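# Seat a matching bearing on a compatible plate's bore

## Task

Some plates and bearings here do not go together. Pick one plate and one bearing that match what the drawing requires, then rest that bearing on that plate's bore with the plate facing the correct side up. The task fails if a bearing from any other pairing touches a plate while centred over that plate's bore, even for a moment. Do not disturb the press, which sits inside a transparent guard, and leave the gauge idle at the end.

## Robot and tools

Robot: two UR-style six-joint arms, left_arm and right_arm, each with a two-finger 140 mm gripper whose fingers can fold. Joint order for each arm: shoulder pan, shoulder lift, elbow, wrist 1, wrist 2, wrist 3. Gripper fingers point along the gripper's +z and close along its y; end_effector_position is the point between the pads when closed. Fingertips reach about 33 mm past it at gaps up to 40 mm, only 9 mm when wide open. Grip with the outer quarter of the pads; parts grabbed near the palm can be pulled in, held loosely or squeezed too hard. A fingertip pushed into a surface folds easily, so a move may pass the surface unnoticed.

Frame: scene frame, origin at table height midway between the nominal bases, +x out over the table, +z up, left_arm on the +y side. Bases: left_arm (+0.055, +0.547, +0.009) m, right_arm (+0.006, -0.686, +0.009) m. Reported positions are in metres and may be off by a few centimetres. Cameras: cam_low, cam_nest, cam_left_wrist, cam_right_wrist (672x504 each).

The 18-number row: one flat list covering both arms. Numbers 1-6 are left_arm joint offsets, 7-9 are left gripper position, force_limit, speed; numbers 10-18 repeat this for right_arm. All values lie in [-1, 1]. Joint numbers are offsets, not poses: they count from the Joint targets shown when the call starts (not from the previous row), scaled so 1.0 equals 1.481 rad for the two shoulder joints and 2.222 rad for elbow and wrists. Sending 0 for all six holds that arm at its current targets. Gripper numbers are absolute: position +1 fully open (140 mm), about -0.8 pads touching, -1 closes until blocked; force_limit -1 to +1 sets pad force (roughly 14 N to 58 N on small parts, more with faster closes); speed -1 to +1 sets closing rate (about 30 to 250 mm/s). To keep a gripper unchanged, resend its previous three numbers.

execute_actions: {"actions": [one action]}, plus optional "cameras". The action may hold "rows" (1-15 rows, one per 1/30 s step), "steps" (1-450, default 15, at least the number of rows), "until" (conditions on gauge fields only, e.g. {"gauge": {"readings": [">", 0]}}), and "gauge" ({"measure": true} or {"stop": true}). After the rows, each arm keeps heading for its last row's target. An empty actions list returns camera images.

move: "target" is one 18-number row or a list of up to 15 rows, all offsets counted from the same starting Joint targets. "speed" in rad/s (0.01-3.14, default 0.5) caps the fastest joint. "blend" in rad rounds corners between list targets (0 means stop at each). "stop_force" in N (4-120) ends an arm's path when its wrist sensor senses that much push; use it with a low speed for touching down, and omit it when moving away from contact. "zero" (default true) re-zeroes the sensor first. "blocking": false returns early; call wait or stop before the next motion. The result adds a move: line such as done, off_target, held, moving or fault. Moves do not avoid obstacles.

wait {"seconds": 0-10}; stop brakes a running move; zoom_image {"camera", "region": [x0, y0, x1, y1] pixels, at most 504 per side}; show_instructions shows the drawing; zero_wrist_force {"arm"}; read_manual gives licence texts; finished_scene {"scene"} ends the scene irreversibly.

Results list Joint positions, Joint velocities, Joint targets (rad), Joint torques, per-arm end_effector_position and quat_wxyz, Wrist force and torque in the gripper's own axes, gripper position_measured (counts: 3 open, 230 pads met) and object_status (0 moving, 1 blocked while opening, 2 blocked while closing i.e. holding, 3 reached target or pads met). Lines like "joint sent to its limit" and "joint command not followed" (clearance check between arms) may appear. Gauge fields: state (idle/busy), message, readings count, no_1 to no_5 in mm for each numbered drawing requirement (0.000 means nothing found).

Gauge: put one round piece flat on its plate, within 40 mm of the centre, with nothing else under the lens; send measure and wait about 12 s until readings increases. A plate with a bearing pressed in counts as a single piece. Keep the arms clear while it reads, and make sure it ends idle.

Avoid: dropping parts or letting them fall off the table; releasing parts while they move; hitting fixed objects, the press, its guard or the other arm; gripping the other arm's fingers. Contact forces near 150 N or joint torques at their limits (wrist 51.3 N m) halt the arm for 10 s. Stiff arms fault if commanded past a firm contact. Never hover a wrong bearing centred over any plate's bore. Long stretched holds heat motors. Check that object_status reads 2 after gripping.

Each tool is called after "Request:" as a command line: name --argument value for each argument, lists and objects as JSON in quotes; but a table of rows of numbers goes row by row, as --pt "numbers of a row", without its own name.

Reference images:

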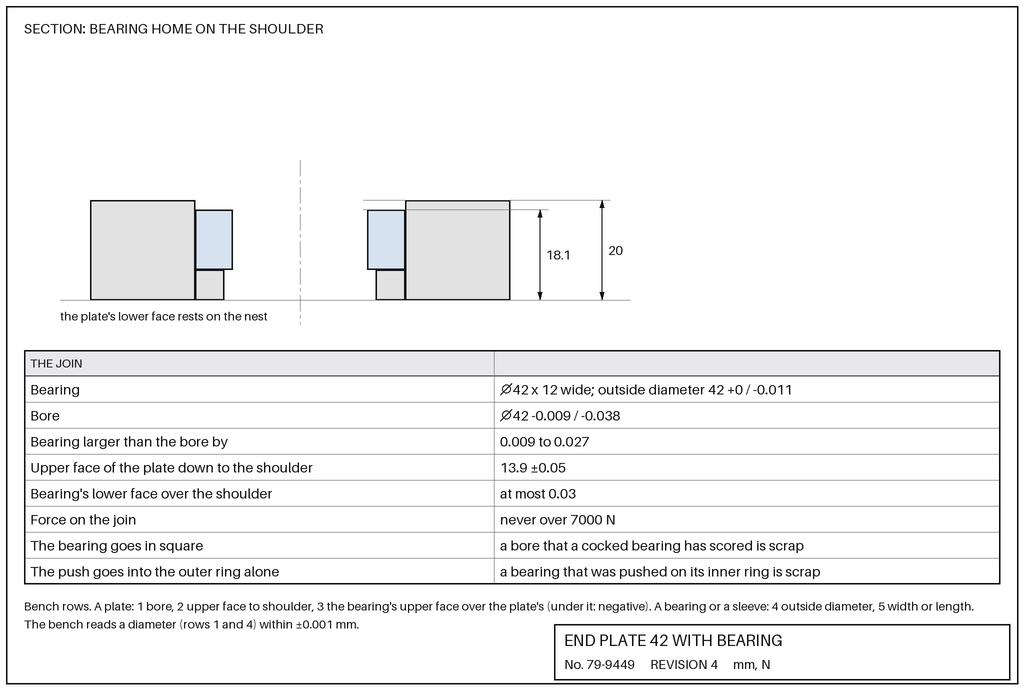

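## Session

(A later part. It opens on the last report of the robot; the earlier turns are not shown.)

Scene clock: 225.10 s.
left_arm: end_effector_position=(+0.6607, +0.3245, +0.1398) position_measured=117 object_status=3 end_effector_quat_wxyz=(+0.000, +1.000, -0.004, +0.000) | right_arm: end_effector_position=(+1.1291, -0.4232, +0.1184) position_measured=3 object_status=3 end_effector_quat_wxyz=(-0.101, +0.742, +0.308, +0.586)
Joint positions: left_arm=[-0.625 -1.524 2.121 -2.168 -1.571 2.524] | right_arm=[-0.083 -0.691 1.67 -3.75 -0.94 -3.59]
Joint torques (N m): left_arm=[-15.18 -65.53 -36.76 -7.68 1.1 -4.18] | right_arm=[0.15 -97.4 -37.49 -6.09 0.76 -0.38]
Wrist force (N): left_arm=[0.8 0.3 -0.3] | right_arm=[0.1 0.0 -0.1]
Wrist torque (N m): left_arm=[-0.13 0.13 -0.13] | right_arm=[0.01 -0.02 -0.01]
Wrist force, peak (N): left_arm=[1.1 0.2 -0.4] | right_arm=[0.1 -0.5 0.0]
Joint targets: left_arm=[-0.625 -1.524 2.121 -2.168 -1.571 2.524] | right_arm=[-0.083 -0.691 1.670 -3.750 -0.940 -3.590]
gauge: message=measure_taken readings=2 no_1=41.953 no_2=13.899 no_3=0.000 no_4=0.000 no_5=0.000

Request:
move --pt "0.4443 0.2697 -0.1981 0.0183 0 0.9996 0.572 -1 0 0 0 0 0 0 0 1 1 1" --pt "0.4443 0.2983 -0.1838 -0.0147 0 0.9996 0.572 -1 0 0 0 0 0 0 0 1 1 1" --speed '[0.9,0.15]' --blend 0.01

Request:
execute_actions --actions '[{"rows":[[0,0,0,0,0,0,-1,0,-1,0,0,0,0,0,0,1,1,1]],"steps":75}]'

Request:
move --pt "0 -0.0286 -0.0143 0.033 0 0 -1 0 -1 0 0 0 0 0 0 1 1 1" --pt "-0.305 -0.3402 0.2126 0.0134 0 -0.2018 -1 0 -1 0 0 0 0 0 0 1 1 1" --speed '[0.15,0.6]' --blend 0.01

Request:
move --target '[0,0.0809,0.0356,-0.0886,0,0,-1,0,-1,0,0,0,0,0,0,1,1,1]' --speed 0.06 --stop_force 4

Request:
execute_actions --actions '[{"rows":[[0,0,0,0,0,0,0.572,-1,-0.7,0,0,0,0,0,0,1,1,1]],"steps":35}]' --cameras '["cam_left_wrist"]'

Request:
move --pt "0 -0.0809 -0.0356 0.0886 0 0 0.572 -1 -0.7 0 0 0 0 0 0 1 1 1" --pt "-0.1033 -0.2745 0.0671 0.115 0 -0.0703 0.572 -1 -0.7 0 0 0 0 0 0 1 1 1" --pt "-0.1033 -0.1765 0.1127 0.0041 0 -0.0703 0.572 -1 -0.7 0 0 0 0 0 0 1 1 1" --speed '[0.2,0.6,0.15]' --blend 0.01 --cameras '["cam_left_wrist","cam_low"]'

Scene clock: 262.73 s.
left_arm: end_effector_position=(+0.9179, +0.7495, +0.0531) position_measured=57 object_status=3 end_effector_quat_wxyz=(+0.000, +0.707, -0.707, +0.000) | right_arm: end_effector_position=(+1.1291, -0.4232, +0.1184) position_measured=3 object_status=3 end_effector_quat_wxyz=(-0.101, +0.742, +0.308, +0.586)
Joint positions: left_arm=[0.033 -1.082 1.712 -2.2 -1.571 4.745] | right_arm=[-0.083 -0.691 1.67 -3.75 -0.94 -3.59]
Joint torques (N m): left_arm=[16.5 -76.84 -32.76 -8.2 0.49 3.73] | right_arm=[1.87 -97.06 -38.82 -5.78 0.6 -0.21]
Wrist force (N): left_arm=[0.3 0.5 0.8] | right_arm=[0.0 0.2 -0.1]
Wrist torque (N m): left_arm=[-0.08 0.37 -0.27] | right_arm=[0.04 -0.01 -0.01]
Wrist force, peak (N): left_arm=[0.2 1.0 2.0] | right_arm=[-0.3 -0.5 0.2]
Joint targets: left_arm=[0.033 -1.082 1.712 -2.200 -1.571 4.745] | right_arm=[-0.083 -0.691 1.670 -3.750 -0.940 -3.590]
gauge: message=measure_taken readings=2 no_1=41.953 no_2=13.899 no_3=0.000 no_4=0.000 no_5=0.000
move: done

Scene clock: 265.43 s.
left_arm: end_effector_position=(+0.9179, +0.7495, +0.0529) position_measured=105 object_status=2 end_effector_quat_wxyz=(+0.000, +0.707, -0.707, +0.000) | right_arm: end_effector_position=(+1.1291, -0.4232, +0.1184) position_measured=3 object_status=3 end_effector_quat_wxyz=(-0.101, +0.742, +0.308, +0.586)
Joint positions: left_arm=[0.033 -1.082 1.712 -2.2 -1.571 4.745] | right_arm=[-0.083 -0.691 1.67 -3.75 -0.94 -3.59]
Joint torques (N m): left_arm=[12.47 -77.07 -35.6 -8.14 0.36 2.37] | right_arm=[-0.81 -96.34 -38.9 -6.17 0.62 0.13]
Wrist force (N): left_arm=[1.7 9.9 -16.4] | right_arm=[0.2 0.0 0.4]
Wrist torque (N m): left_arm=[-0.05 0.49 -0.02] | right_arm=[0.00 -0.04 -0.01]
Wrist force, peak (N): left_arm=[1.7 9.9 -16.4] | right_arm=[0.5 -0.3 0.3]
Joint targets: left_arm=[0.033 -1.082 1.712 -2.200 -1.571 4.745] | right_arm=[-0.083 -0.691 1.670 -3.750 -0.940 -3.590]
gauge: message=measure_taken readings=2 no_1=41.953 no_2=13.899 no_3=0.000 no_4=0.000 no_5=0.000

Scene clock: 267.40 s.
left_arm: end_effector_position=(+0.6586, +0.4689, +0.1396) position_measured=105 object_status=2 end_effector_quat_wxyz=(+0.000, +0.706, -0.708, +0.000) | right_arm: end_effector_position=(+1.1291, -0.4232, +0.1184) position_measured=3 object_status=3 end_effector_quat_wxyz=(-0.101, +0.742, +0.308, +0.586)
Joint positions: left_arm=[-0.419 -1.586 2.185 -2.171 -1.571 4.297] | right_arm=[-0.083 -0.691 1.67 -3.75 -0.94 -3.59]
Joint torques (N m): left_arm=[-14.98 -61 -34.45 -8.52 0.47 -4.09] | right_arm=[0.21 -95.4 -38.34 -6.01 0.57 -0.21]
Wrist force (N): left_arm=[0.8 1.0 1.6] | right_arm=[0.2 -0.1 -0.2]
Wrist torque (N m): left_arm=[0.06 0.08 -0.18] | right_arm=[-0.01 -0.04 -0.01]
Wrist force, peak (N): left_arm=[2.0 9.4 -15.1] | right_arm=[0.4 -0.1 0.0]
Joint targets: left_arm=[-0.419 -1.586 2.185 -2.171 -1.571 4.297] | right_arm=[-0.083 -0.691 1.670 -3.750 -0.940 -3.590]
gauge: message=measure_taken readings=2 no_1=41.953 no_2=13.899 no_3=0.000 no_4=0.000 no_5=0.000
move: done

Scene clock: 271.93 s.
left_arm: end_effector_position=(+0.6582, +0.4690, +0.0499) position_measured=105 object_status=2 end_effector_quat_wxyz=(+0.000, +0.706, -0.708, -0.001) | right_arm: end_effector_position=(+1.1291, -0.4232, +0.1184) position_measured=3 object_status=3 end_effector_quat_wxyz=(-0.101, +0.742, +0.308, +0.586)
Joint positions: left_arm=[-0.419 -1.467 2.263 -2.366 -1.571 4.297] | right_arm=[-0.083 -0.691 1.67 -3.75 -0.94 -3.59]
Joint torques (N m): left_arm=[-13.38 -64.76 -40.84 -4.5 0.45 -4.04] | right_arm=[1.09 -96.68 -38.36 -5.96 0.48 -0.34]
Wrist force (N): left_arm=[0.6 0.9 1.5] | right_arm=[0.2 -0.1 0.2]
Wrist torque (N m): left_arm=[0.01 0.19 -0.19] | right_arm=[-0.02 -0.05 -0.01]
Wrist force, peak (N): left_arm=[-2.5 7.6 -22.4] | right_arm=[-0.3 -0.3 0.4]
Joint targets: left_arm=[-0.419 -1.467 2.263 -2.366 -1.571 4.297] | right_arm=[-0.083 -0.691 1.670 -3.750 -0.940 -3.590]
gauge: message=measure_taken readings=2 no_1=41.953 no_2=13.899 no_3=0.000 no_4=0.000 no_5=0.000
move: contact (left_arm)

Scene clock: 273.30 s.
left_arm: end_effector_position=(+0.6582, +0.4690, +0.0500) position_measured=57 object_status=3 end_effector_quat_wxyz=(+0.000, +0.706, -0.708, -0.001) | right_arm: end_effector_position=(+1.1291, -0.4232, +0.1184) position_measured=3 object_status=3 end_effector_quat_wxyz=(-0.101, +0.742, +0.308, +0.586)
Joint positions: left_arm=[-0.419 -1.467 2.263 -2.366 -1.571 4.297] | right_arm=[-0.083 -0.691 1.67 -3.75 -0.94 -3.59]
Joint torques (N m): left_arm=[-11.83 -59.33 -39.12 -7.27 0.42 -4.05] | right_arm=[-0.23 -97.53 -39.3 -6.17 0.55 -0.3]
Wrist force (N): left_arm=[0.5 0.7 -0.9] | right_arm=[0.1 -0.4 0.3]
Wrist torque (N m): left_arm=[-0.04 0.21 -0.19] | right_arm=[-0.08 -0.01 -0.01]
Wrist force, peak (N): left_arm=[0.6 0.5 2.0] | right_arm=[-0.2 -0.3 0.3]
Joint targets: left_arm=[-0.419 -1.467 2.263 -2.366 -1.571 4.297] | right_arm=[-0.083 -0.691 1.670 -3.750 -0.940 -3.590]
gauge: message=measure_taken readings=2 no_1=41.953 no_2=13.899 no_3=0.000 no_4=0.000 no_5=0.000
camera_calibration:
cam_left_wrist: T_world_to_cam=[[-0.999889, 0.00380164, -0.0143997, 0.669397], [-0.00158648, 0.934182, 0.356794, -0.458487], [0.0148083, 0.356778, -0.934072, 0.0488131], [0, 0, 0, 1]] pos_world=[0.667872, 0.40835, 0.21882]
Images, in order (width x height): cam_left_wrist 672x504.

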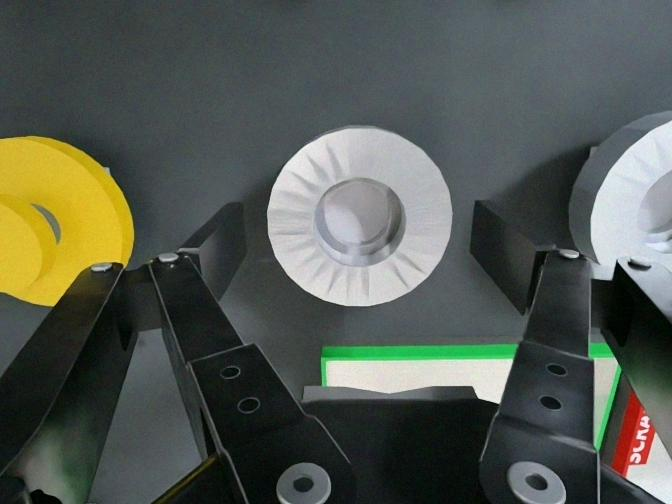

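Scene clock: 276.97 s.
left_arm: end_effector_position=(+0.5094, +0.4616, +0.0504) position_measured=57 object_status=3 end_effector_quat_wxyz=(+0.000, +0.707, -0.707, +0.000) | right_arm: end_effector_position=(+1.1291, -0.4232, +0.1184) position_measured=3 object_status=3 end_effector_quat_wxyz=(-0.101, +0.742, +0.308, +0.586)
Joint positions: left_arm=[-0.572 -1.729 2.514 -2.356 -1.571 4.141] | right_arm=[-0.083 -0.691 1.67 -3.75 -0.94 -3.59]
Joint torques (N m): left_arm=[-13.35 -13.09 -28.08 -8.38 0.4 -4.32] | right_arm=[0.1 -97.33 -39.33 -5.91 0.62 -0.4]
Wrist force (N): left_arm=[-0.2 0.9 -0.4] | right_arm=[0.0 0.0 0.0]
Wrist torque (N m): left_arm=[-0.01 0.32 -0.16] | right_arm=[-0.01 -0.01 -0.01]
Wrist force, peak (N): left_arm=[0.6 3.9 -1.3] | right_arm=[0.3 0.0 0.4]
Joint targets: left_arm=[-0.572 -1.729 2.514 -2.357 -1.571 4.141] | right_arm=[-0.083 -0.691 1.670 -3.750 -0.940 -3.590]
gauge: message=measure_taken readings=2 no_1=41.953 no_2=13.899 no_3=0.000 no_4=0.000 no_5=0.000
move: done
camera_calibration:
cam_left_wrist: T_world_to_cam=[[-0.99987, 0.000599186, -0.0161433, 0.522113], [-0.00518689, 0.934492, 0.355947, -0.450342], [0.0152991, 0.355984, -0.934367, 0.0541505], [0, 0, 0, 1]] pos_world=[0.518881, 0.401251, 0.219323]
Images, in order (width x height): cam_low 672x504, cam_left_wrist 672x504.

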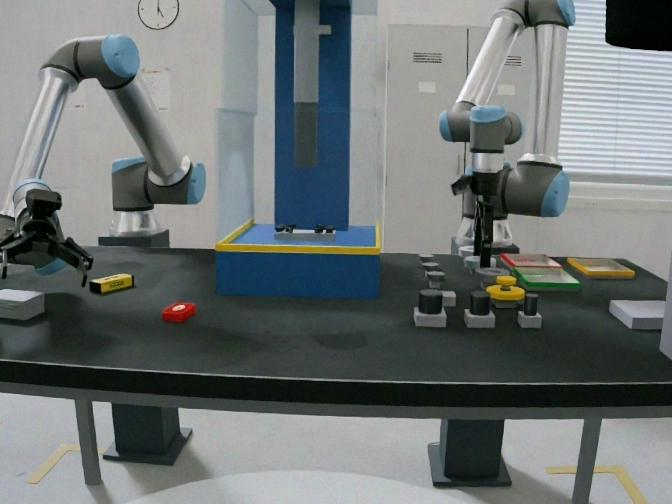

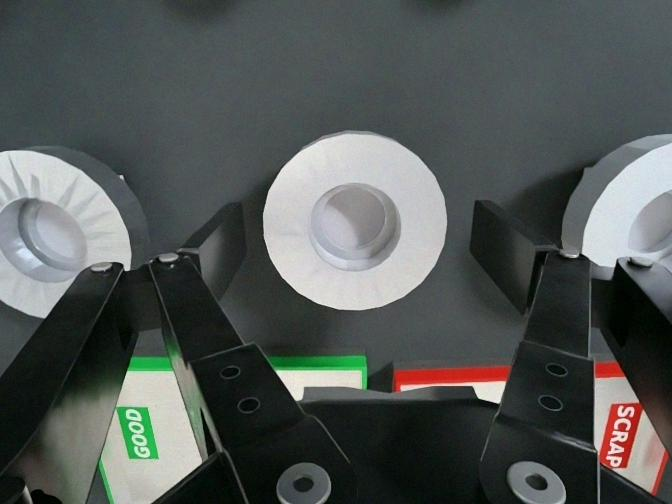

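Request:
execute_actions --actions '[{"rows":[[0,0,0,0,0,0,-1,0,-1,0,0,0,0,0,0,1,1,1]],"steps":75}]'

Request:
move --pt "0 -0.097 -0.0454 0.1105 0 0 -1 0 -1 0 0 0 0 0 0 1 1 1" --pt "0.4082 0.4083 -0.3752 0.1036 0 0.272 -1 0 -1 0 0 0 0 0 0 1 1 1" --speed '[0.15,0.7]' --blend 0.02

Request:
move --target '[0,0.0327,0.0168,-0.0385,0,0,-1,0,-1,0,0,0,0,0,0,1,1,1]' --speed 0.022 --stop_force 4 --cameras '["cam_left_wrist"]'

Scene clock: 295.07 s.
left_arm: end_effector_position=(+0.5093, +0.4617, +0.0503) position_measured=105 object_status=2 end_effector_quat_wxyz=(+0.000, +0.707, -0.707, +0.000) | right_arm: end_effector_position=(+1.1291, -0.4232, +0.1184) position_measured=3 object_status=3 end_effector_quat_wxyz=(-0.101, +0.742, +0.308, +0.586)
Joint positions: left_arm=[-0.572 -1.729 2.514 -2.357 -1.571 4.141] | right_arm=[-0.083 -0.691 1.67 -3.75 -0.94 -3.59]
Joint torques (N m): left_arm=[8.6 -14.94 -28.77 -3.98 0.47 -3.6] | right_arm=[0.42 -98.36 -39.88 -5.93 0.54 -0.43]
Wrist force (N): left_arm=[-3.7 8.5 -25.9] | right_arm=[0.0 -0.1 0.1]
Wrist torque (N m): left_arm=[-0.14 0.29 0.00] | right_arm=[-0.02 0.02 -0.01]
Wrist force, peak (N): left_arm=[-4.0 8.7 -26.2] | right_arm=[0.4 -0.1 0.4]
Joint targets: left_arm=[-0.572 -1.729 2.514 -2.357 -1.571 4.141] | right_arm=[-0.083 -0.691 1.670 -3.750 -0.940 -3.590]
gauge: message=measure_taken readings=2 no_1=41.953 no_2=13.899 no_3=0.000 no_4=0.000 no_5=0.000

Scene clock: 298.43 s.
left_arm: end_effector_position=(+0.9188, +0.7492, +0.0999) position_measured=105 object_status=2 end_effector_quat_wxyz=(+0.000, +0.707, -0.707, +0.000) | right_arm: end_effector_position=(+1.1291, -0.4232, +0.1184) position_measured=3 object_status=3 end_effector_quat_wxyz=(-0.101, +0.742, +0.308, +0.586)
Joint positions: left_arm=[0.032 -1.124 1.68 -2.126 -1.571 4.745] | right_arm=[-0.083 -0.691 1.67 -3.75 -0.94 -3.59]
Joint torques (N m): left_arm=[15.24 -76.56 -48.47 -8.58 0.42 3.81] | right_arm=[-0.83 -99.73 -39.66 -6.1 0.37 -0.41]
Wrist force (N): left_arm=[0.0 0.7 2.9] | right_arm=[0.1 -0.1 0.1]
Wrist torque (N m): left_arm=[-0.10 0.40 -0.25] | right_arm=[-0.03 -0.02 -0.01]
Wrist force, peak (N): left_arm=[-3.9 8.3 -25.3] | right_arm=[0.2 0.0 0.4]
Joint targets: left_arm=[0.033 -1.124 1.680 -2.126 -1.571 4.745] | right_arm=[-0.083 -0.691 1.670 -3.750 -0.940 -3.590]
gauge: message=measure_taken readings=2 no_1=41.953 no_2=13.899 no_3=0.000 no_4=0.000 no_5=0.000
move: done

Scene clock: 303.13 s.
left_arm: end_effector_position=(+0.9181, +0.7494, +0.0538) position_measured=105 object_status=2 end_effector_quat_wxyz=(+0.000, +0.707, -0.707, +0.000) | right_arm: end_effector_position=(+1.1291, -0.4232, +0.1184) position_measured=3 object_status=3 end_effector_quat_wxyz=(-0.101, +0.742, +0.308, +0.586)
Joint positions: left_arm=[0.033 -1.083 1.712 -2.199 -1.571 4.745] | right_arm=[-0.083 -0.691 1.67 -3.75 -0.94 -3.59]
Joint torques (N m): left_arm=[8.75 -104.29 -45.2 -3.07 0.48 3.26] | right_arm=[-0.11 -98.81 -39.22 -5.88 0.46 -0.28]
Wrist force (N): left_arm=[0.2 -0.7 2.1] | right_arm=[0.1 0.1 -0.1]
Wrist torque (N m): left_arm=[-0.03 0.41 -0.28] | right_arm=[0.01 -0.02 -0.01]
Wrist force, peak (N): left_arm=[2.3 15.2 -29.2] | right_arm=[0.1 -0.5 0.1]
Joint targets: left_arm=[0.033 -1.083 1.712 -2.199 -1.571 4.745] | right_arm=[-0.083 -0.691 1.670 -3.750 -0.940 -3.590]
gauge: message=measure_taken readings=2 no_1=41.953 no_2=13.899 no_3=0.000 no_4=0.000 no_5=0.000
move: contact (left_arm); left_arm: the wrist 1 is farthest, 0.012 rad from its target
camera_calibration:
cam_left_wrist: T_world_to_cam=[[-0.999893, 0.000354845, -0.0146339, 0.930791], [-0.00488362, 0.934343, 0.35634, -0.718458], [0.0137995, 0.356374, -0.934242, -0.0502186], [0, 0, 0, 1]] pos_world=[0.927876, 0.688853, 0.22272]
Images, in order (width x height): cam_left_wrist 672x504.

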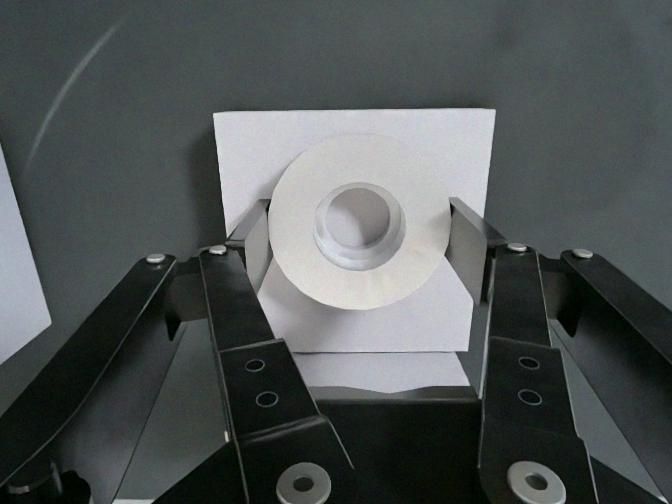

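Request:
execute_actions --actions '[{"rows":[[0,0,0,0,0,0,0.572,-1,-0.7,0,0,0,0,0,0,1,1,1]],"steps":35}]'

Request:
move --pt "0 -0.0279 -0.0143 0.0326 0 0 0.572 -1 -0.7 0 0 0 0 0 0 1 1 1" --pt "-0.4443 -0.2976 0.1838 0.0142 0 -0.9996 0.572 -1 -0.7 0 0 0 0 0 0 1 1 1" --speed '[0.2,0.9]' --blend 0.01

Request:
execute_actions --actions '[{"rows":[[0,0,0,0,0,0,0.1,-1,0,0,0,0,0,0,0,1,1,1]],"gauge":{"measure":true},"steps":420,"until":{"gauge":{"readings":[">",2]}}}]'

Scene clock: 319.00 s.
left_arm: end_effector_position=(+0.9181, +0.7494, +0.0538) position_measured=57 object_status=3 end_effector_quat_wxyz=(+0.000, +0.707, -0.707, +0.000) | right_arm: end_effector_position=(+1.1291, -0.4232, +0.1184) position_measured=3 object_status=3 end_effector_quat_wxyz=(-0.101, +0.742, +0.308, +0.586)
Joint positions: left_arm=[0.033 -1.083 1.712 -2.199 -1.571 4.745] | right_arm=[-0.083 -0.691 1.67 -3.75 -0.94 -3.59]
Joint torques (N m): left_arm=[-9.18 -98.78 -45.23 -6.04 0.47 -1.79] | right_arm=[-0.42 -96.65 -39.78 -5.76 0.39 -0.43]
Wrist force (N): left_arm=[0.5 0.5 0.8] | right_arm=[0.0 0.0 0.1]
Wrist torque (N m): left_arm=[-0.08 0.32 -0.27] | right_arm=[0.00 -0.01 -0.01]
Wrist force, peak (N): left_arm=[0.3 0.8 3.0] | right_arm=[0.5 -0.1 0.3]
Joint targets: left_arm=[0.033 -1.083 1.712 -2.199 -1.571 4.745] | right_arm=[-0.083 -0.691 1.670 -3.750 -0.940 -3.590]
gauge: message=measure_taken readings=2 no_1=41.953 no_2=13.899 no_3=0.000 no_4=0.000 no_5=0.000

Scene clock: 322.53 s.
left_arm: end_effector_position=(+0.6611, +0.3242, +0.1399) position_measured=57 object_status=3 end_effector_quat_wxyz=(+0.000, +1.000, -0.004, +0.000) | right_arm: end_effector_position=(+1.1291, -0.4232, +0.1184) position_measured=3 object_status=3 end_effector_quat_wxyz=(-0.101, +0.742, +0.308, +0.586)
Joint positions: left_arm=[-0.625 -1.523 2.12 -2.168 -1.571 2.524] | right_arm=[-0.083 -0.691 1.67 -3.75 -0.94 -3.59]
Joint torques (N m): left_arm=[-13.95 -64.74 -33.57 -8.3 0.66 -4.03] | right_arm=[0.66 -97.14 -40.06 -5.91 0.73 -0.08]
Wrist force (N): left_arm=[0.7 0.4 -0.5] | right_arm=[0.2 -0.1 0.2]
Wrist torque (N m): left_arm=[-0.12 0.16 -0.12] | right_arm=[-0.02 -0.05 0.00]
Wrist force, peak (N): left_arm=[0.2 0.6 2.3] | right_arm=[0.4 -0.3 0.2]
Joint targets: left_arm=[-0.626 -1.523 2.120 -2.168 -1.571 2.524] | right_arm=[-0.083 -0.691 1.670 -3.750 -0.940 -3.590]
gauge: message=measure_taken readings=2 no_1=41.953 no_2=13.899 no_3=0.000 no_4=0.000 no_5=0.000
move: done

Scene clock: 334.73 s.
left_arm: end_effector_position=(+0.6610, +0.3241, +0.1399) position_measured=117 object_status=3 end_effector_quat_wxyz=(+0.000, +1.000, -0.004, +0.000) | right_arm: end_effector_position=(+1.1291, -0.4232, +0.1184) position_measured=3 object_status=3 end_effector_quat_wxyz=(-0.101, +0.742, +0.308, +0.586)
Joint positions: left_arm=[-0.626 -1.523 2.12 -2.168 -1.571 2.524] | right_arm=[-0.083 -0.691 1.67 -3.75 -0.94 -3.59]
Joint torques (N m): left_arm=[-13.82 -64.58 -36.16 -7.57 0.46 -4.11] | right_arm=[0.61 -97.63 -39.66 -5.92 0.6 -0.45]
Wrist force (N): left_arm=[0.9 0.1 -0.5] | right_arm=[0.0 0.1 0.0]
Wrist torque (N m): left_arm=[-0.17 0.12 -0.13] | right_arm=[0.02 0.00 -0.01]
Wrist force, peak (N): left_arm=[1.1 0.3 -0.4] | right_arm=[0.3 -0.5 -0.2]
Joint targets: left_arm=[-0.626 -1.523 2.120 -2.168 -1.571 2.524] | right_arm=[-0.083 -0.691 1.670 -3.750 -0.940 -3.590]
gauge: message=measure_taken readings=3 no_1=41.984 no_2=13.900 no_3=0.000 no_4=0.000 no_5=0.000

Request:
move --target '[0,0.0682,0.032,-0.077,0,0,0.1,-1,0,0,0,0,0,0,0,1,1,1]' --speed 0.15 --stop_force 8

Request:
execute_actions --actions '[{"rows":[[0,0,0,0,0,0,-1,-0.5,-1,0,0,0,0,0,0,1,1,1]],"steps":70}]' --cameras '["cam_left_wrist"]'

Request:
move --pt "0 -0.0682 -0.032 0.077 0 0 -1 -0.5 -1 0 0 0 0 0 0 1 1 1" --pt "0.4402 0.1905 -0.2329 0.1055 0 0.9968 -1 -0.5 -1 0 0 0 0 0 0 1 1 1" --speed '[0.2,0.8]' --blend 0.02 --cameras '["cam_left_wrist"]'

Request:
zoom_image --camera "cam_left_wrist" --region '[210, 80, 510, 305]'

Scene clock: 361.47 s.
left_arm: end_effector_position=(+0.6604, +0.3246, +0.0575) position_measured=117 object_status=3 end_effector_quat_wxyz=(+0.000, +1.000, -0.004, +0.000) | right_arm: end_effector_position=(+1.1291, -0.4232, +0.1184) position_measured=3 object_status=3 end_effector_quat_wxyz=(-0.101, +0.742, +0.308, +0.586)
Joint positions: left_arm=[-0.626 -1.422 2.191 -2.339 -1.571 2.524] | right_arm=[-0.083 -0.691 1.67 -3.75 -0.94 -3.59]
Joint torques (N m): left_arm=[-15.39 -42.07 -28.97 -8.4 0.32 -3.81] | right_arm=[0.2 -97.23 -40.98 -6.31 0.67 -0.29]
Wrist force (N): left_arm=[0.5 0.3 -0.7] | right_arm=[0.1 0.0 0.2]
Wrist torque (N m): left_arm=[-0.06 0.21 -0.13] | right_arm=[-0.02 -0.02 -0.01]
Wrist force, peak (N): left_arm=[0.7 0.6 -1.5] | right_arm=[0.4 0.1 0.5]
Joint targets: left_arm=[-0.626 -1.422 2.191 -2.339 -1.571 2.524] | right_arm=[-0.083 -0.691 1.670 -3.750 -0.940 -3.590]
gauge: message=measure_taken readings=3 no_1=41.984 no_2=13.900 no_3=0.000 no_4=0.000 no_5=0.000
move: done

Scene clock: 364.00 s.
left_arm: end_effector_position=(+0.6604, +0.3246, +0.0575) position_measured=168 object_status=2 end_effector_quat_wxyz=(+0.000, +1.000, -0.004, +0.000) | right_arm: end_effector_position=(+1.1291, -0.4232, +0.1184) position_measured=3 object_status=3 end_effector_quat_wxyz=(-0.101, +0.742, +0.308, +0.586)
Joint positions: left_arm=[-0.626 -1.422 2.191 -2.339 -1.571 2.524] | right_arm=[-0.083 -0.691 1.67 -3.75 -0.94 -3.59]
Joint torques (N m): left_arm=[-14.04 -41.82 -29.52 -5.58 0.32 -3.82] | right_arm=[-0.91 -97.84 -41.49 -6.33 0.69 -0.21]
Wrist force (N): left_arm=[-2.2 -1.3 -12.1] | right_arm=[0.1 0.0 0.1]
Wrist torque (N m): left_arm=[0.08 0.13 -0.12] | right_arm=[0.00 -0.03 -0.01]
Wrist force, peak (N): left_arm=[-2.5 -1.8 -12.9] | right_arm=[0.3 -0.4 -0.1]
Joint targets: left_arm=[-0.626 -1.422 2.191 -2.339 -1.571 2.524] | right_arm=[-0.083 -0.691 1.670 -3.750 -0.940 -3.590]
gauge: message=measure_taken readings=3 no_1=41.984 no_2=13.900 no_3=0.000 no_4=0.000 no_5=0.000
camera_calibration:
cam_left_wrist: T_world_to_cam=[[-0.00826723, -0.999837, -0.0160222, 0.343208], [-0.934196, 0.00200753, 0.356755, 0.59216], [-0.356665, 0.0179173, -0.93406, 0.462689], [0, 0, 0, 1]] pos_world=[0.721056, 0.333674, 0.226422]
Images, in order (width x height): cam_left_wrist 672x504.

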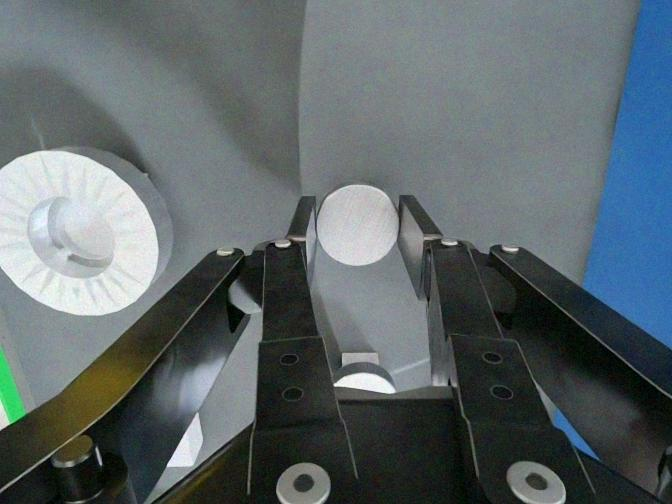

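Scene clock: 368.30 s.
left_arm: end_effector_position=(+0.9179, +0.7440, +0.1152) position_measured=168 object_status=2 end_effector_quat_wxyz=(+0.000, +0.707, -0.707, +0.000) | right_arm: end_effector_position=(+1.1291, -0.4232, +0.1184) position_measured=3 object_status=3 end_effector_quat_wxyz=(-0.101, +0.742, +0.308, +0.586)
Joint positions: left_arm=[0.026 -1.14 1.674 -2.104 -1.571 4.738] | right_arm=[-0.083 -0.691 1.67 -3.75 -0.94 -3.59]
Joint torques (N m): left_arm=[16.59 -74.48 -48.07 -2.95 0.11 3.69] | right_arm=[0.55 -97 -41.22 -6.04 0.55 -0.03]
Wrist force (N): left_arm=[0.4 0.8 1.2] | right_arm=[0.3 0.3 0.0]
Wrist torque (N m): left_arm=[-0.06 0.33 -0.27] | right_arm=[0.07 -0.08 -0.01]
Wrist force, peak (N): left_arm=[-2.5 -1.8 -12.9] | right_arm=[0.5 0.0 0.3]
Joint targets: left_arm=[0.027 -1.140 1.674 -2.104 -1.571 4.739] | right_arm=[-0.083 -0.691 1.670 -3.750 -0.940 -3.590]
gauge: message=measure_taken readings=3 no_1=41.984 no_2=13.900 no_3=0.000 no_4=0.000 no_5=0.000
move: done
camera_calibration:
cam_left_wrist: T_world_to_cam=[[-0.999882, 0.0000996441, -0.0153719, 0.931768], [-0.00538501, 0.934344, 0.356331, -0.73492], [0.0143981, 0.356372, -0.934233, 0.00848129], [0, 0, 0, 1]] pos_world=[0.927578, 0.683553, 0.284121]
Images, in order (width x height): cam_left_wrist 672x504.

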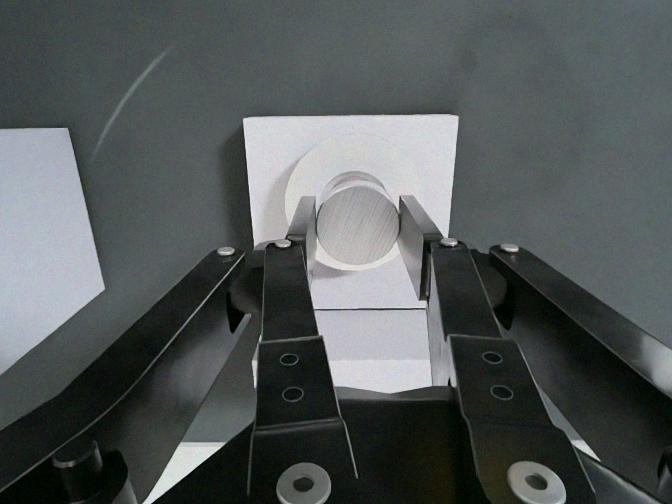

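Scaled by 1.680 from the camera's 672x504 image, which has a finer 960x720 frame.

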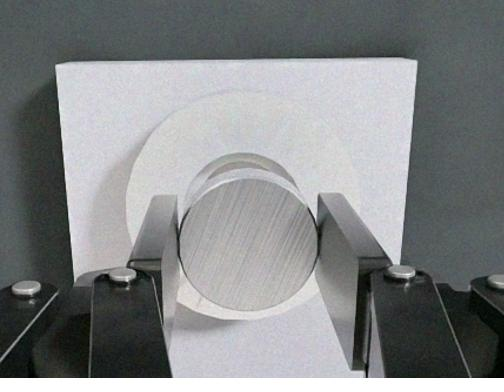

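Request:
move --target '[0,0.0238,0.0127,-0.0286,0,0,-1,-0.5,-1,0,0,0,0,0,0,1,1,1]' --speed 0.02 --stop_force 4 --cameras '["cam_left_wrist"]'

Request:
zoom_image --camera "cam_left_wrist" --region '[210, 80, 510, 305]'

Scene clock: 395.93 s.
left_arm: end_effector_position=(+0.9181, +0.7441, +0.0805) position_measured=168 object_status=2 end_effector_quat_wxyz=(+0.000, +0.707, -0.707, +0.000) | right_arm: end_effector_position=(+1.1291, -0.4232, +0.1184) position_measured=3 object_status=3 end_effector_quat_wxyz=(-0.101, +0.742, +0.308, +0.586)
Joint positions: left_arm=[0.027 -1.11 1.698 -2.159 -1.571 4.739] | right_arm=[-0.083 -0.691 1.67 -3.75 -0.94 -3.59]
Joint torques (N m): left_arm=[-4.63 -101.6 -46.95 -3.24 -0.28 3.45] | right_arm=[1.17 -98.43 -42.91 -6.23 0.73 -0.35]
Wrist force (N): left_arm=[0.7 0.8 1.3] | right_arm=[0.0 0.0 0.1]
Wrist torque (N m): left_arm=[-0.03 0.25 -0.25] | right_arm=[0.01 0.00 -0.01]
Wrist force, peak (N): left_arm=[-4.6 2.5 -4.7] | right_arm=[0.4 -0.2 0.3]
Joint targets: left_arm=[0.027 -1.110 1.698 -2.159 -1.571 4.739] | right_arm=[-0.083 -0.691 1.670 -3.750 -0.940 -3.590]
gauge: message=measure_taken readings=3 no_1=41.984 no_2=13.900 no_3=0.000 no_4=0.000 no_5=0.000
move: contact (left_arm)
camera_calibration:
cam_left_wrist: T_world_to_cam=[[-0.99988, 0.000135037, -0.0154654, 0.931433], [-0.00538526, 0.934344, 0.35633, -0.722648], [0.0144981, 0.356371, -0.934232, -0.0240677], [0, 0, 0, 1]] pos_world=[0.927779, 0.683653, 0.249421]
Images, in order (width x height): cam_left_wrist 672x504.

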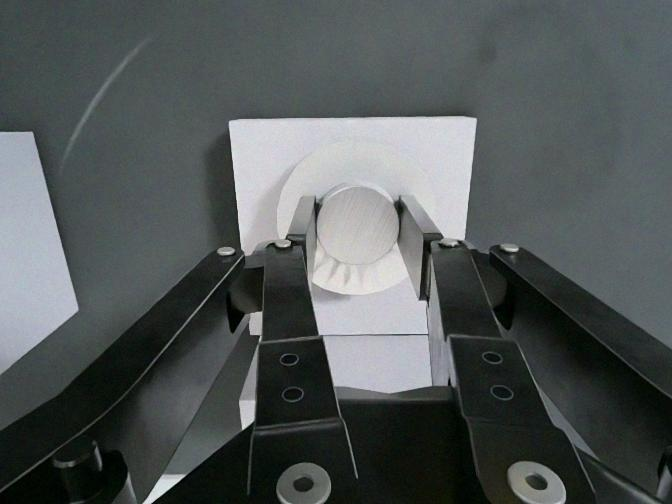

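Scaled by 1.680 from the camera's 672x504 image, which has a finer 960x720 frame.

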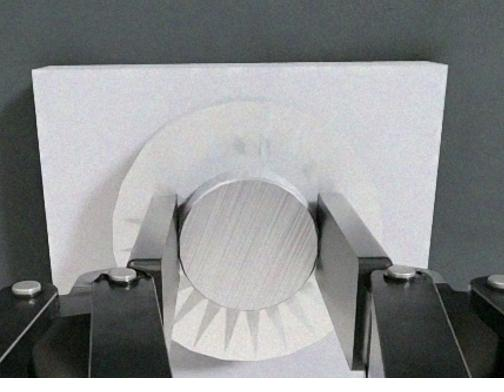

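Request:
execute_actions --actions '[{"rows":[[0,0,0,0,0,0,0.1,-1,-0.8,0,0,0,0,0,0,1,1,1]],"steps":45}]'

Request:
move --pt "0 -0.0238 -0.0127 0.0286 0 0 0.1 -1 -0.8 0 0 0 0 0 0 1 1 1" --pt "-0.15 -0.2 0.1 0 0 0 0.1 -1 -0.8 0 0 0 0 0 0 1 1 1" --speed '[0.1,0.6]' --blend 0.005 --cameras '["cam_low"]'

Request:
zoom_image --camera "cam_low" --region '[590, 270, 672, 340]'

Scene clock: 415.83 s.
left_arm: end_effector_position=(+0.9181, +0.7441, +0.0805) position_measured=117 object_status=3 end_effector_quat_wxyz=(+0.000, +0.707, -0.707, +0.000) | right_arm: end_effector_position=(+1.1291, -0.4232, +0.1184) position_measured=3 object_status=3 end_effector_quat_wxyz=(-0.101, +0.742, +0.308, +0.586)
Joint positions: left_arm=[0.027 -1.11 1.698 -2.159 -1.571 4.739] | right_arm=[-0.083 -0.691 1.67 -3.75 -0.94 -3.59]
Joint torques (N m): left_arm=[-14.08 -97.49 -43.25 -6.3 -0.13 3.49] | right_arm=[-2.07 -97.91 -42.77 -5.84 0.57 -0.11]
Wrist force (N): left_arm=[0.6 0.7 0.5] | right_arm=[0.4 0.0 0.1]
Wrist torque (N m): left_arm=[-0.04 0.27 -0.25] | right_arm=[0.00 -0.08 -0.01]
Wrist force, peak (N): left_arm=[0.6 0.9 1.6] | right_arm=[0.5 0.1 0.4]
Joint targets: left_arm=[0.027 -1.110 1.698 -2.159 -1.571 4.739] | right_arm=[-0.083 -0.691 1.670 -3.750 -0.940 -3.590]
gauge: message=measure_taken readings=3 no_1=41.984 no_2=13.900 no_3=0.000 no_4=0.000 no_5=0.000

Scene clock: 417.53 s.
left_arm: end_effector_position=(+0.8177, +0.5735, +0.1820) position_measured=117 object_status=3 end_effector_quat_wxyz=(+0.024, -0.624, +0.781, -0.028) | right_arm: end_effector_position=(+1.1291, -0.4232, +0.1184) position_measured=3 object_status=3 end_effector_quat_wxyz=(-0.101, +0.742, +0.308, +0.586)
Joint positions: left_arm=[-0.196 -1.406 1.92 -2.159 -1.571 4.739] | right_arm=[-0.083 -0.691 1.67 -3.75 -0.94 -3.59]
Joint torques (N m): left_arm=[-14.99 -76.11 -36.48 -8.61 -0.33 3.41] | right_arm=[0.77 -99.07 -42.54 -6.33 0.66 -0.05]
Wrist force (N): left_arm=[1.2 0.6 0.2] | right_arm=[-0.1 -0.3 0.0]
Wrist torque (N m): left_arm=[-0.05 0.08 -0.24] | right_arm=[-0.06 0.01 -0.01]
Wrist force, peak (N): left_arm=[5.1 3.0 -1.4] | right_arm=[0.4 -0.3 0.1]
Joint targets: left_arm=[-0.196 -1.406 1.920 -2.159 -1.571 4.739] | right_arm=[-0.083 -0.691 1.670 -3.750 -0.940 -3.590]
gauge: message=measure_taken readings=3 no_1=41.984 no_2=13.900 no_3=0.000 no_4=0.000 no_5=0.000
move: done
Images, in order (width x height): cam_low 672x504.

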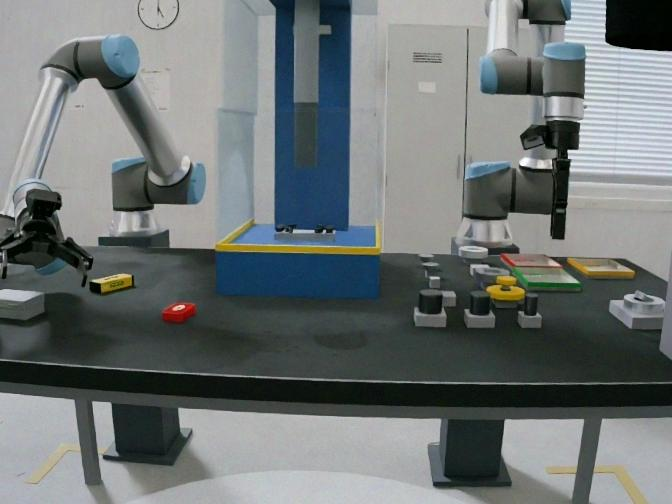

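Scaled by 6.146 from the camera's 672x504 image, which has a finer 960x720 frame.

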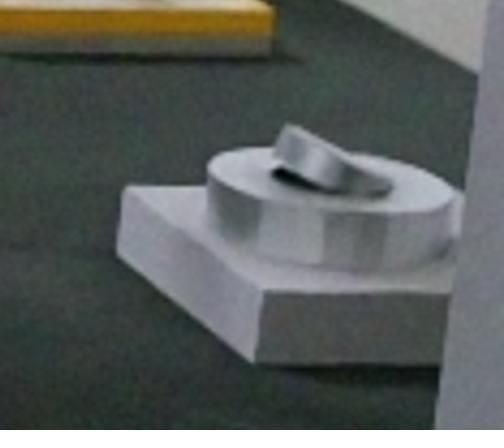

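Request:
move --target '[0.15,0.18,-0.111,0.0245,0,0,0.1,-1,-0.8,0,0,0,0,0,0,1,1,1]' --speed 0.4 --cameras '["cam_left_wrist"]'

Request:
zoom_image --camera "cam_left_wrist" --region '[210, 80, 510, 305]'

Scene clock: 432.87 s.
left_arm: end_effector_position=(+0.9180, +0.7439, +0.1145) position_measured=117 object_status=3 end_effector_quat_wxyz=(+0.000, +0.707, -0.707, +0.000) | right_arm: end_effector_position=(+1.1291, -0.4232, +0.1184) position_measured=3 object_status=3 end_effector_quat_wxyz=(-0.101, +0.742, +0.308, +0.586)
Joint positions: left_arm=[0.026 -1.139 1.674 -2.105 -1.571 4.739] | right_arm=[-0.083 -0.691 1.67 -3.75 -0.94 -3.59]
Joint torques (N m): left_arm=[17.46 -73.72 -47.56 -3.02 -0.34 3.23] | right_arm=[-1.42 -97.36 -43.68 -6.26 0.58 0.02]
Wrist force (N): left_arm=[0.1 0.8 0.2] | right_arm=[0.1 -0.1 0.2]
Wrist torque (N m): left_arm=[-0.07 0.39 -0.27] | right_arm=[-0.03 -0.04 -0.01]
Wrist force, peak (N): left_arm=[3.8 2.2 -0.8] | right_arm=[0.2 -0.4 0.4]
Joint targets: left_arm=[0.027 -1.139 1.674 -2.105 -1.571 4.739] | right_arm=[-0.083 -0.691 1.670 -3.750 -0.940 -3.590]
gauge: message=measure_taken readings=3 no_1=41.984 no_2=13.900 no_3=0.000 no_4=0.000 no_5=0.000
move: done
camera_calibration:
cam_left_wrist: T_world_to_cam=[[-0.999885, 0.000344787, -0.0151722, 0.931635], [-0.00508483, 0.934344, 0.356335, -0.734856], [0.0142989, 0.356372, -0.934235, 0.00795394], [0, 0, 0, 1]] pos_world=[0.927678, 0.683453, 0.283421]
Images, in order (width x height): cam_left_wrist 672x504.

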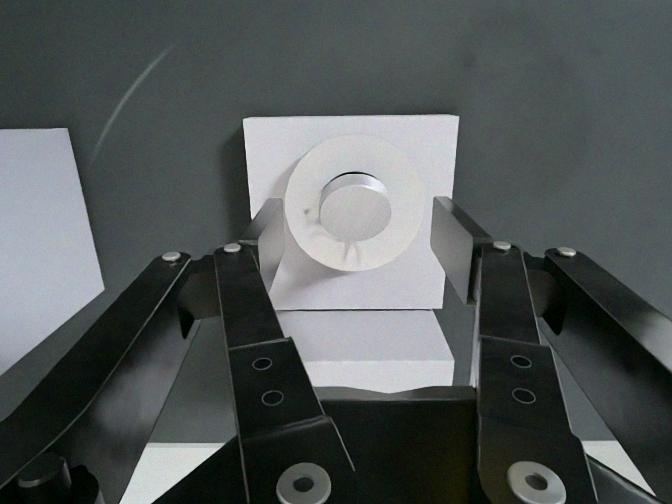

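Scaled by 1.680 from the camera's 672x504 image, which has a finer 960x720 frame.

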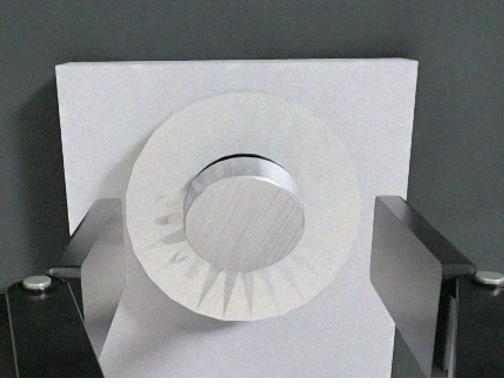

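Request:
move --target '[0,0.0202,0.0108,-0.0243,0,0,0.1,-1,-0.8,0,0,0,0,0,0,1,1,1]' --speed 0.05 --stop_force 6

Request:
execute_actions --actions '[{"rows":[[0,0,0,0,0,0,-1,-1,-1,0,0,0,0,0,0,1,1,1]],"steps":70}]' --cameras '["cam_low","cam_left_wrist"]'

Request:
zoom_image --camera "cam_low" --region '[590, 270, 672, 340]'

Request:
zoom_image --camera "cam_left_wrist" --region '[210, 80, 510, 305]'

Scene clock: 469.57 s.
left_arm: end_effector_position=(+0.9182, +0.7441, +0.0804) position_measured=117 object_status=3 end_effector_quat_wxyz=(+0.000, +0.707, -0.707, +0.000) | right_arm: end_effector_position=(+1.1291, -0.4232, +0.1184) position_measured=3 object_status=3 end_effector_quat_wxyz=(-0.101, +0.742, +0.308, +0.586)
Joint positions: left_arm=[0.027 -1.109 1.698 -2.159 -1.571 4.739] | right_arm=[-0.083 -0.691 1.67 -3.75 -0.94 -3.59]
Joint torques (N m): left_arm=[14.96 -74.72 -33.81 -8.14 -0.73 3.11] | right_arm=[0.86 -96.9 -43.79 -6.22 0.68 -0.31]
Wrist force (N): left_arm=[0.5 0.8 0.4] | right_arm=[0.2 0.0 0.1]
Wrist torque (N m): left_arm=[-0.03 0.30 -0.25] | right_arm=[0.00 -0.05 -0.01]
Wrist force, peak (N): left_arm=[0.7 1.2 1.1] | right_arm=[0.2 -0.2 0.5]
Joint targets: left_arm=[0.027 -1.109 1.698 -2.159 -1.571 4.739] | right_arm=[-0.083 -0.691 1.670 -3.750 -0.940 -3.590]
gauge: message=measure_taken readings=3 no_1=41.984 no_2=13.900 no_3=0.000 no_4=0.000 no_5=0.000
move: done

Scene clock: 472.10 s.
left_arm: end_effector_position=(+0.9182, +0.7441, +0.0804) position_measured=168 object_status=2 end_effector_quat_wxyz=(+0.000, +0.707, -0.707, +0.000) | right_arm: end_effector_position=(+1.1291, -0.4232, +0.1184) position_measured=3 object_status=3 end_effector_quat_wxyz=(-0.101, +0.742, +0.308, +0.586)
Joint positions: left_arm=[0.027 -1.109 1.698 -2.159 -1.571 4.739] | right_arm=[-0.083 -0.691 1.67 -3.75 -0.94 -3.59]
Joint torques (N m): left_arm=[13.25 -77.69 -39.85 -6.25 -0.61 3.08] | right_arm=[-1.34 -98.53 -44.09 -5.98 0.67 -0.18]
Wrist force (N): left_arm=[1.1 1.5 -2.1] | right_arm=[0.2 0.2 0.2]
Wrist torque (N m): left_arm=[-0.05 0.27 -0.26] | right_arm=[0.04 -0.06 -0.01]
Wrist force, peak (N): left_arm=[0.7 2.1 -3.4] | right_arm=[0.6 -0.2 0.1]
Joint targets: left_arm=[0.027 -1.109 1.698 -2.159 -1.571 4.739] | right_arm=[-0.083 -0.691 1.670 -3.750 -0.940 -3.590]
gauge: message=measure_taken readings=3 no_1=41.984 no_2=13.900 no_3=0.000 no_4=0.000 no_5=0.000
camera_calibration:
cam_left_wrist: T_world_to_cam=[[-0.999884, 0.000251275, -0.0152076, 0.93139], [-0.0051848, 0.934344, 0.356334, -0.722705], [0.0142987, 0.356372, -0.934235, -0.0239419], [0, 0, 0, 1]] pos_world=[0.927878, 0.683553, 0.249321]
Images, in order (width x height): cam_low 672x504, cam_left_wrist 672x504.

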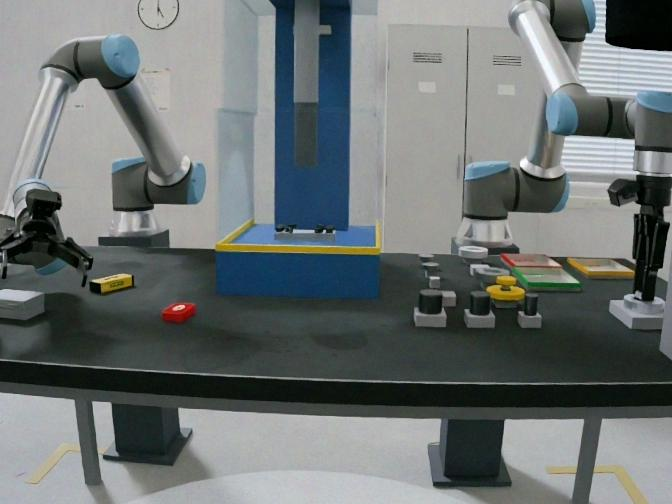

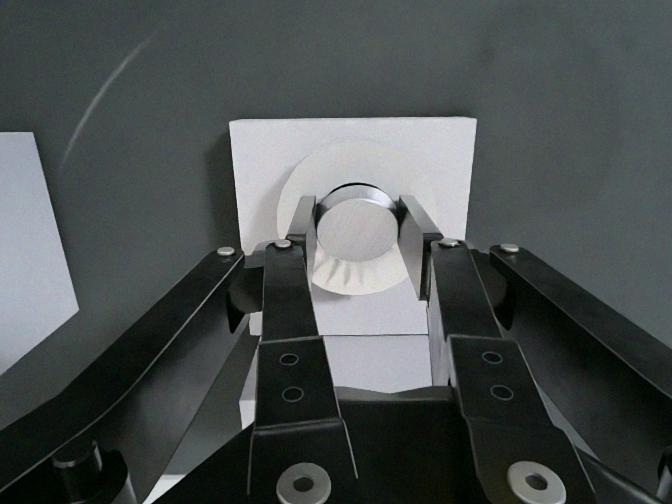

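Scaled by 6.146 from the camera's 672x504 image, which has a finer 960x720 frame.

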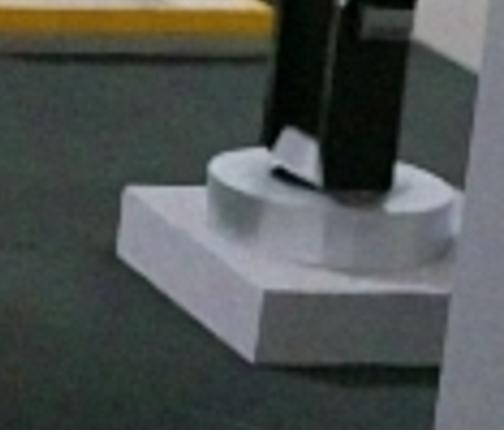

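Scaled by 1.680 from the camera's 672x504 image, which has a finer 960x720 frame.

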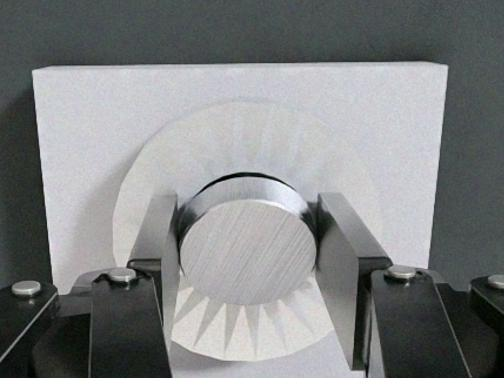

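Request:
move --target '[0,-0.0202,-0.0108,0.0243,0,0,-1,-1,-1,0,0,0,0,0,0,1,1,1]' --speed 0.05 --cameras '["cam_low","cam_left_wrist"]'

Request:
zoom_image --camera "cam_low" --region '[590, 260, 672, 330]'

Request:
zoom_image --camera "cam_left_wrist" --region '[210, 80, 510, 305]'

Scene clock: 511.37 s.
left_arm: end_effector_position=(+0.9180, +0.7441, +0.1143) position_measured=168 object_status=2 end_effector_quat_wxyz=(+0.000, +0.707, -0.707, +0.000) | right_arm: end_effector_position=(+1.1291, -0.4232, +0.1184) position_measured=3 object_status=3 end_effector_quat_wxyz=(-0.101, +0.742, +0.308, +0.586)
Joint positions: left_arm=[0.027 -1.139 1.674 -2.105 -1.571 4.739] | right_arm=[-0.083 -0.691 1.67 -3.75 -0.94 -3.59]
Joint torques (N m): left_arm=[-6.37 -101.94 -48.22 -2.76 -0.95 3.48] | right_arm=[-0.32 -96.41 -44.89 -6.32 0.41 -0.12]
Wrist force (N): left_arm=[0.2 0.9 0.9] | right_arm=[0.4 -0.1 0.0]
Wrist torque (N m): left_arm=[-0.06 0.39 -0.27] | right_arm=[-0.01 -0.07 -0.01]
Wrist force, peak (N): left_arm=[0.9 2.4 -3.5] | right_arm=[0.8 0.0 0.3]
Joint targets: left_arm=[0.027 -1.139 1.674 -2.105 -1.571 4.739] | right_arm=[-0.083 -0.691 1.670 -3.750 -0.940 -3.590]
gauge: message=measure_taken readings=3 no_1=41.984 no_2=13.900 no_3=0.000 no_4=0.000 no_5=0.000
move: done
camera_calibration:
cam_left_wrist: T_world_to_cam=[[-0.999886, 0.000215882, -0.0151141, 0.931805], [-0.00518455, 0.934344, 0.356335, -0.734785], [0.0141987, 0.356372, -0.934236, 0.00782277], [0, 0, 0, 1]] pos_world=[0.927777, 0.683553, 0.283221]
Images, in order (width x height): cam_low 672x504, cam_left_wrist 672x504.

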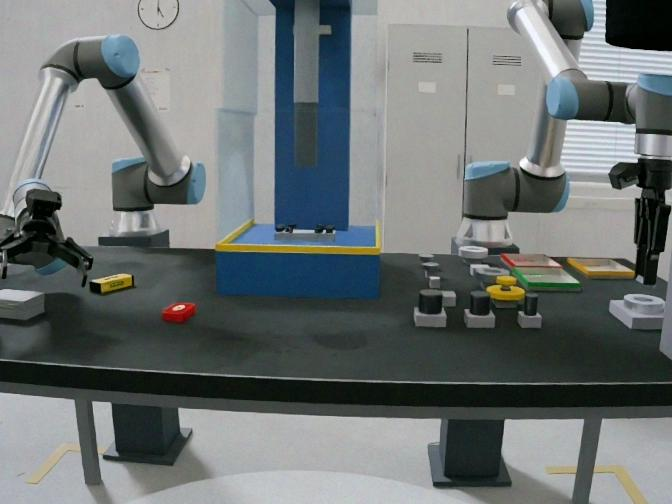

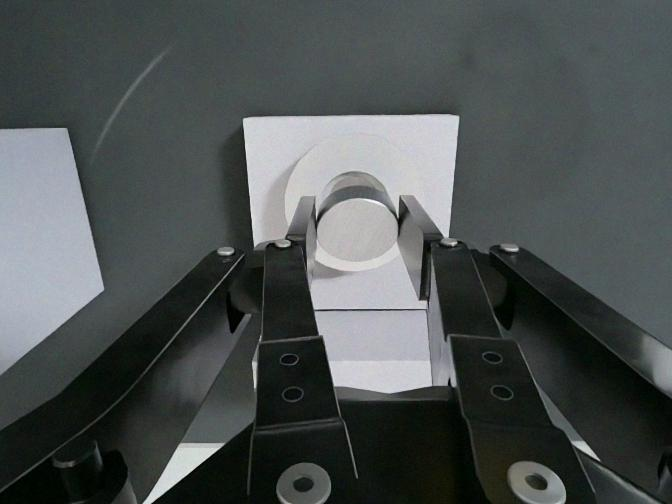

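Scaled by 6.146 from the camera's 672x504 image, which has a finer 960x720 frame.

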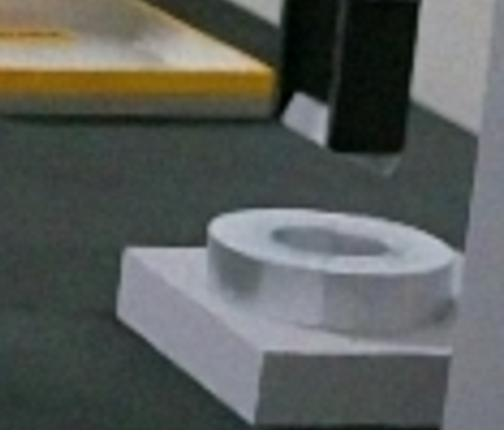

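Scaled by 1.680 from the camera's 672x504 image, which has a finer 960x720 frame.

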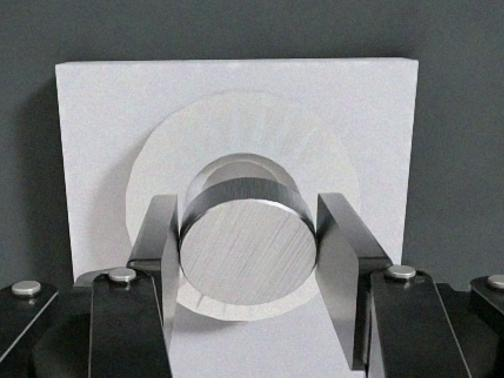

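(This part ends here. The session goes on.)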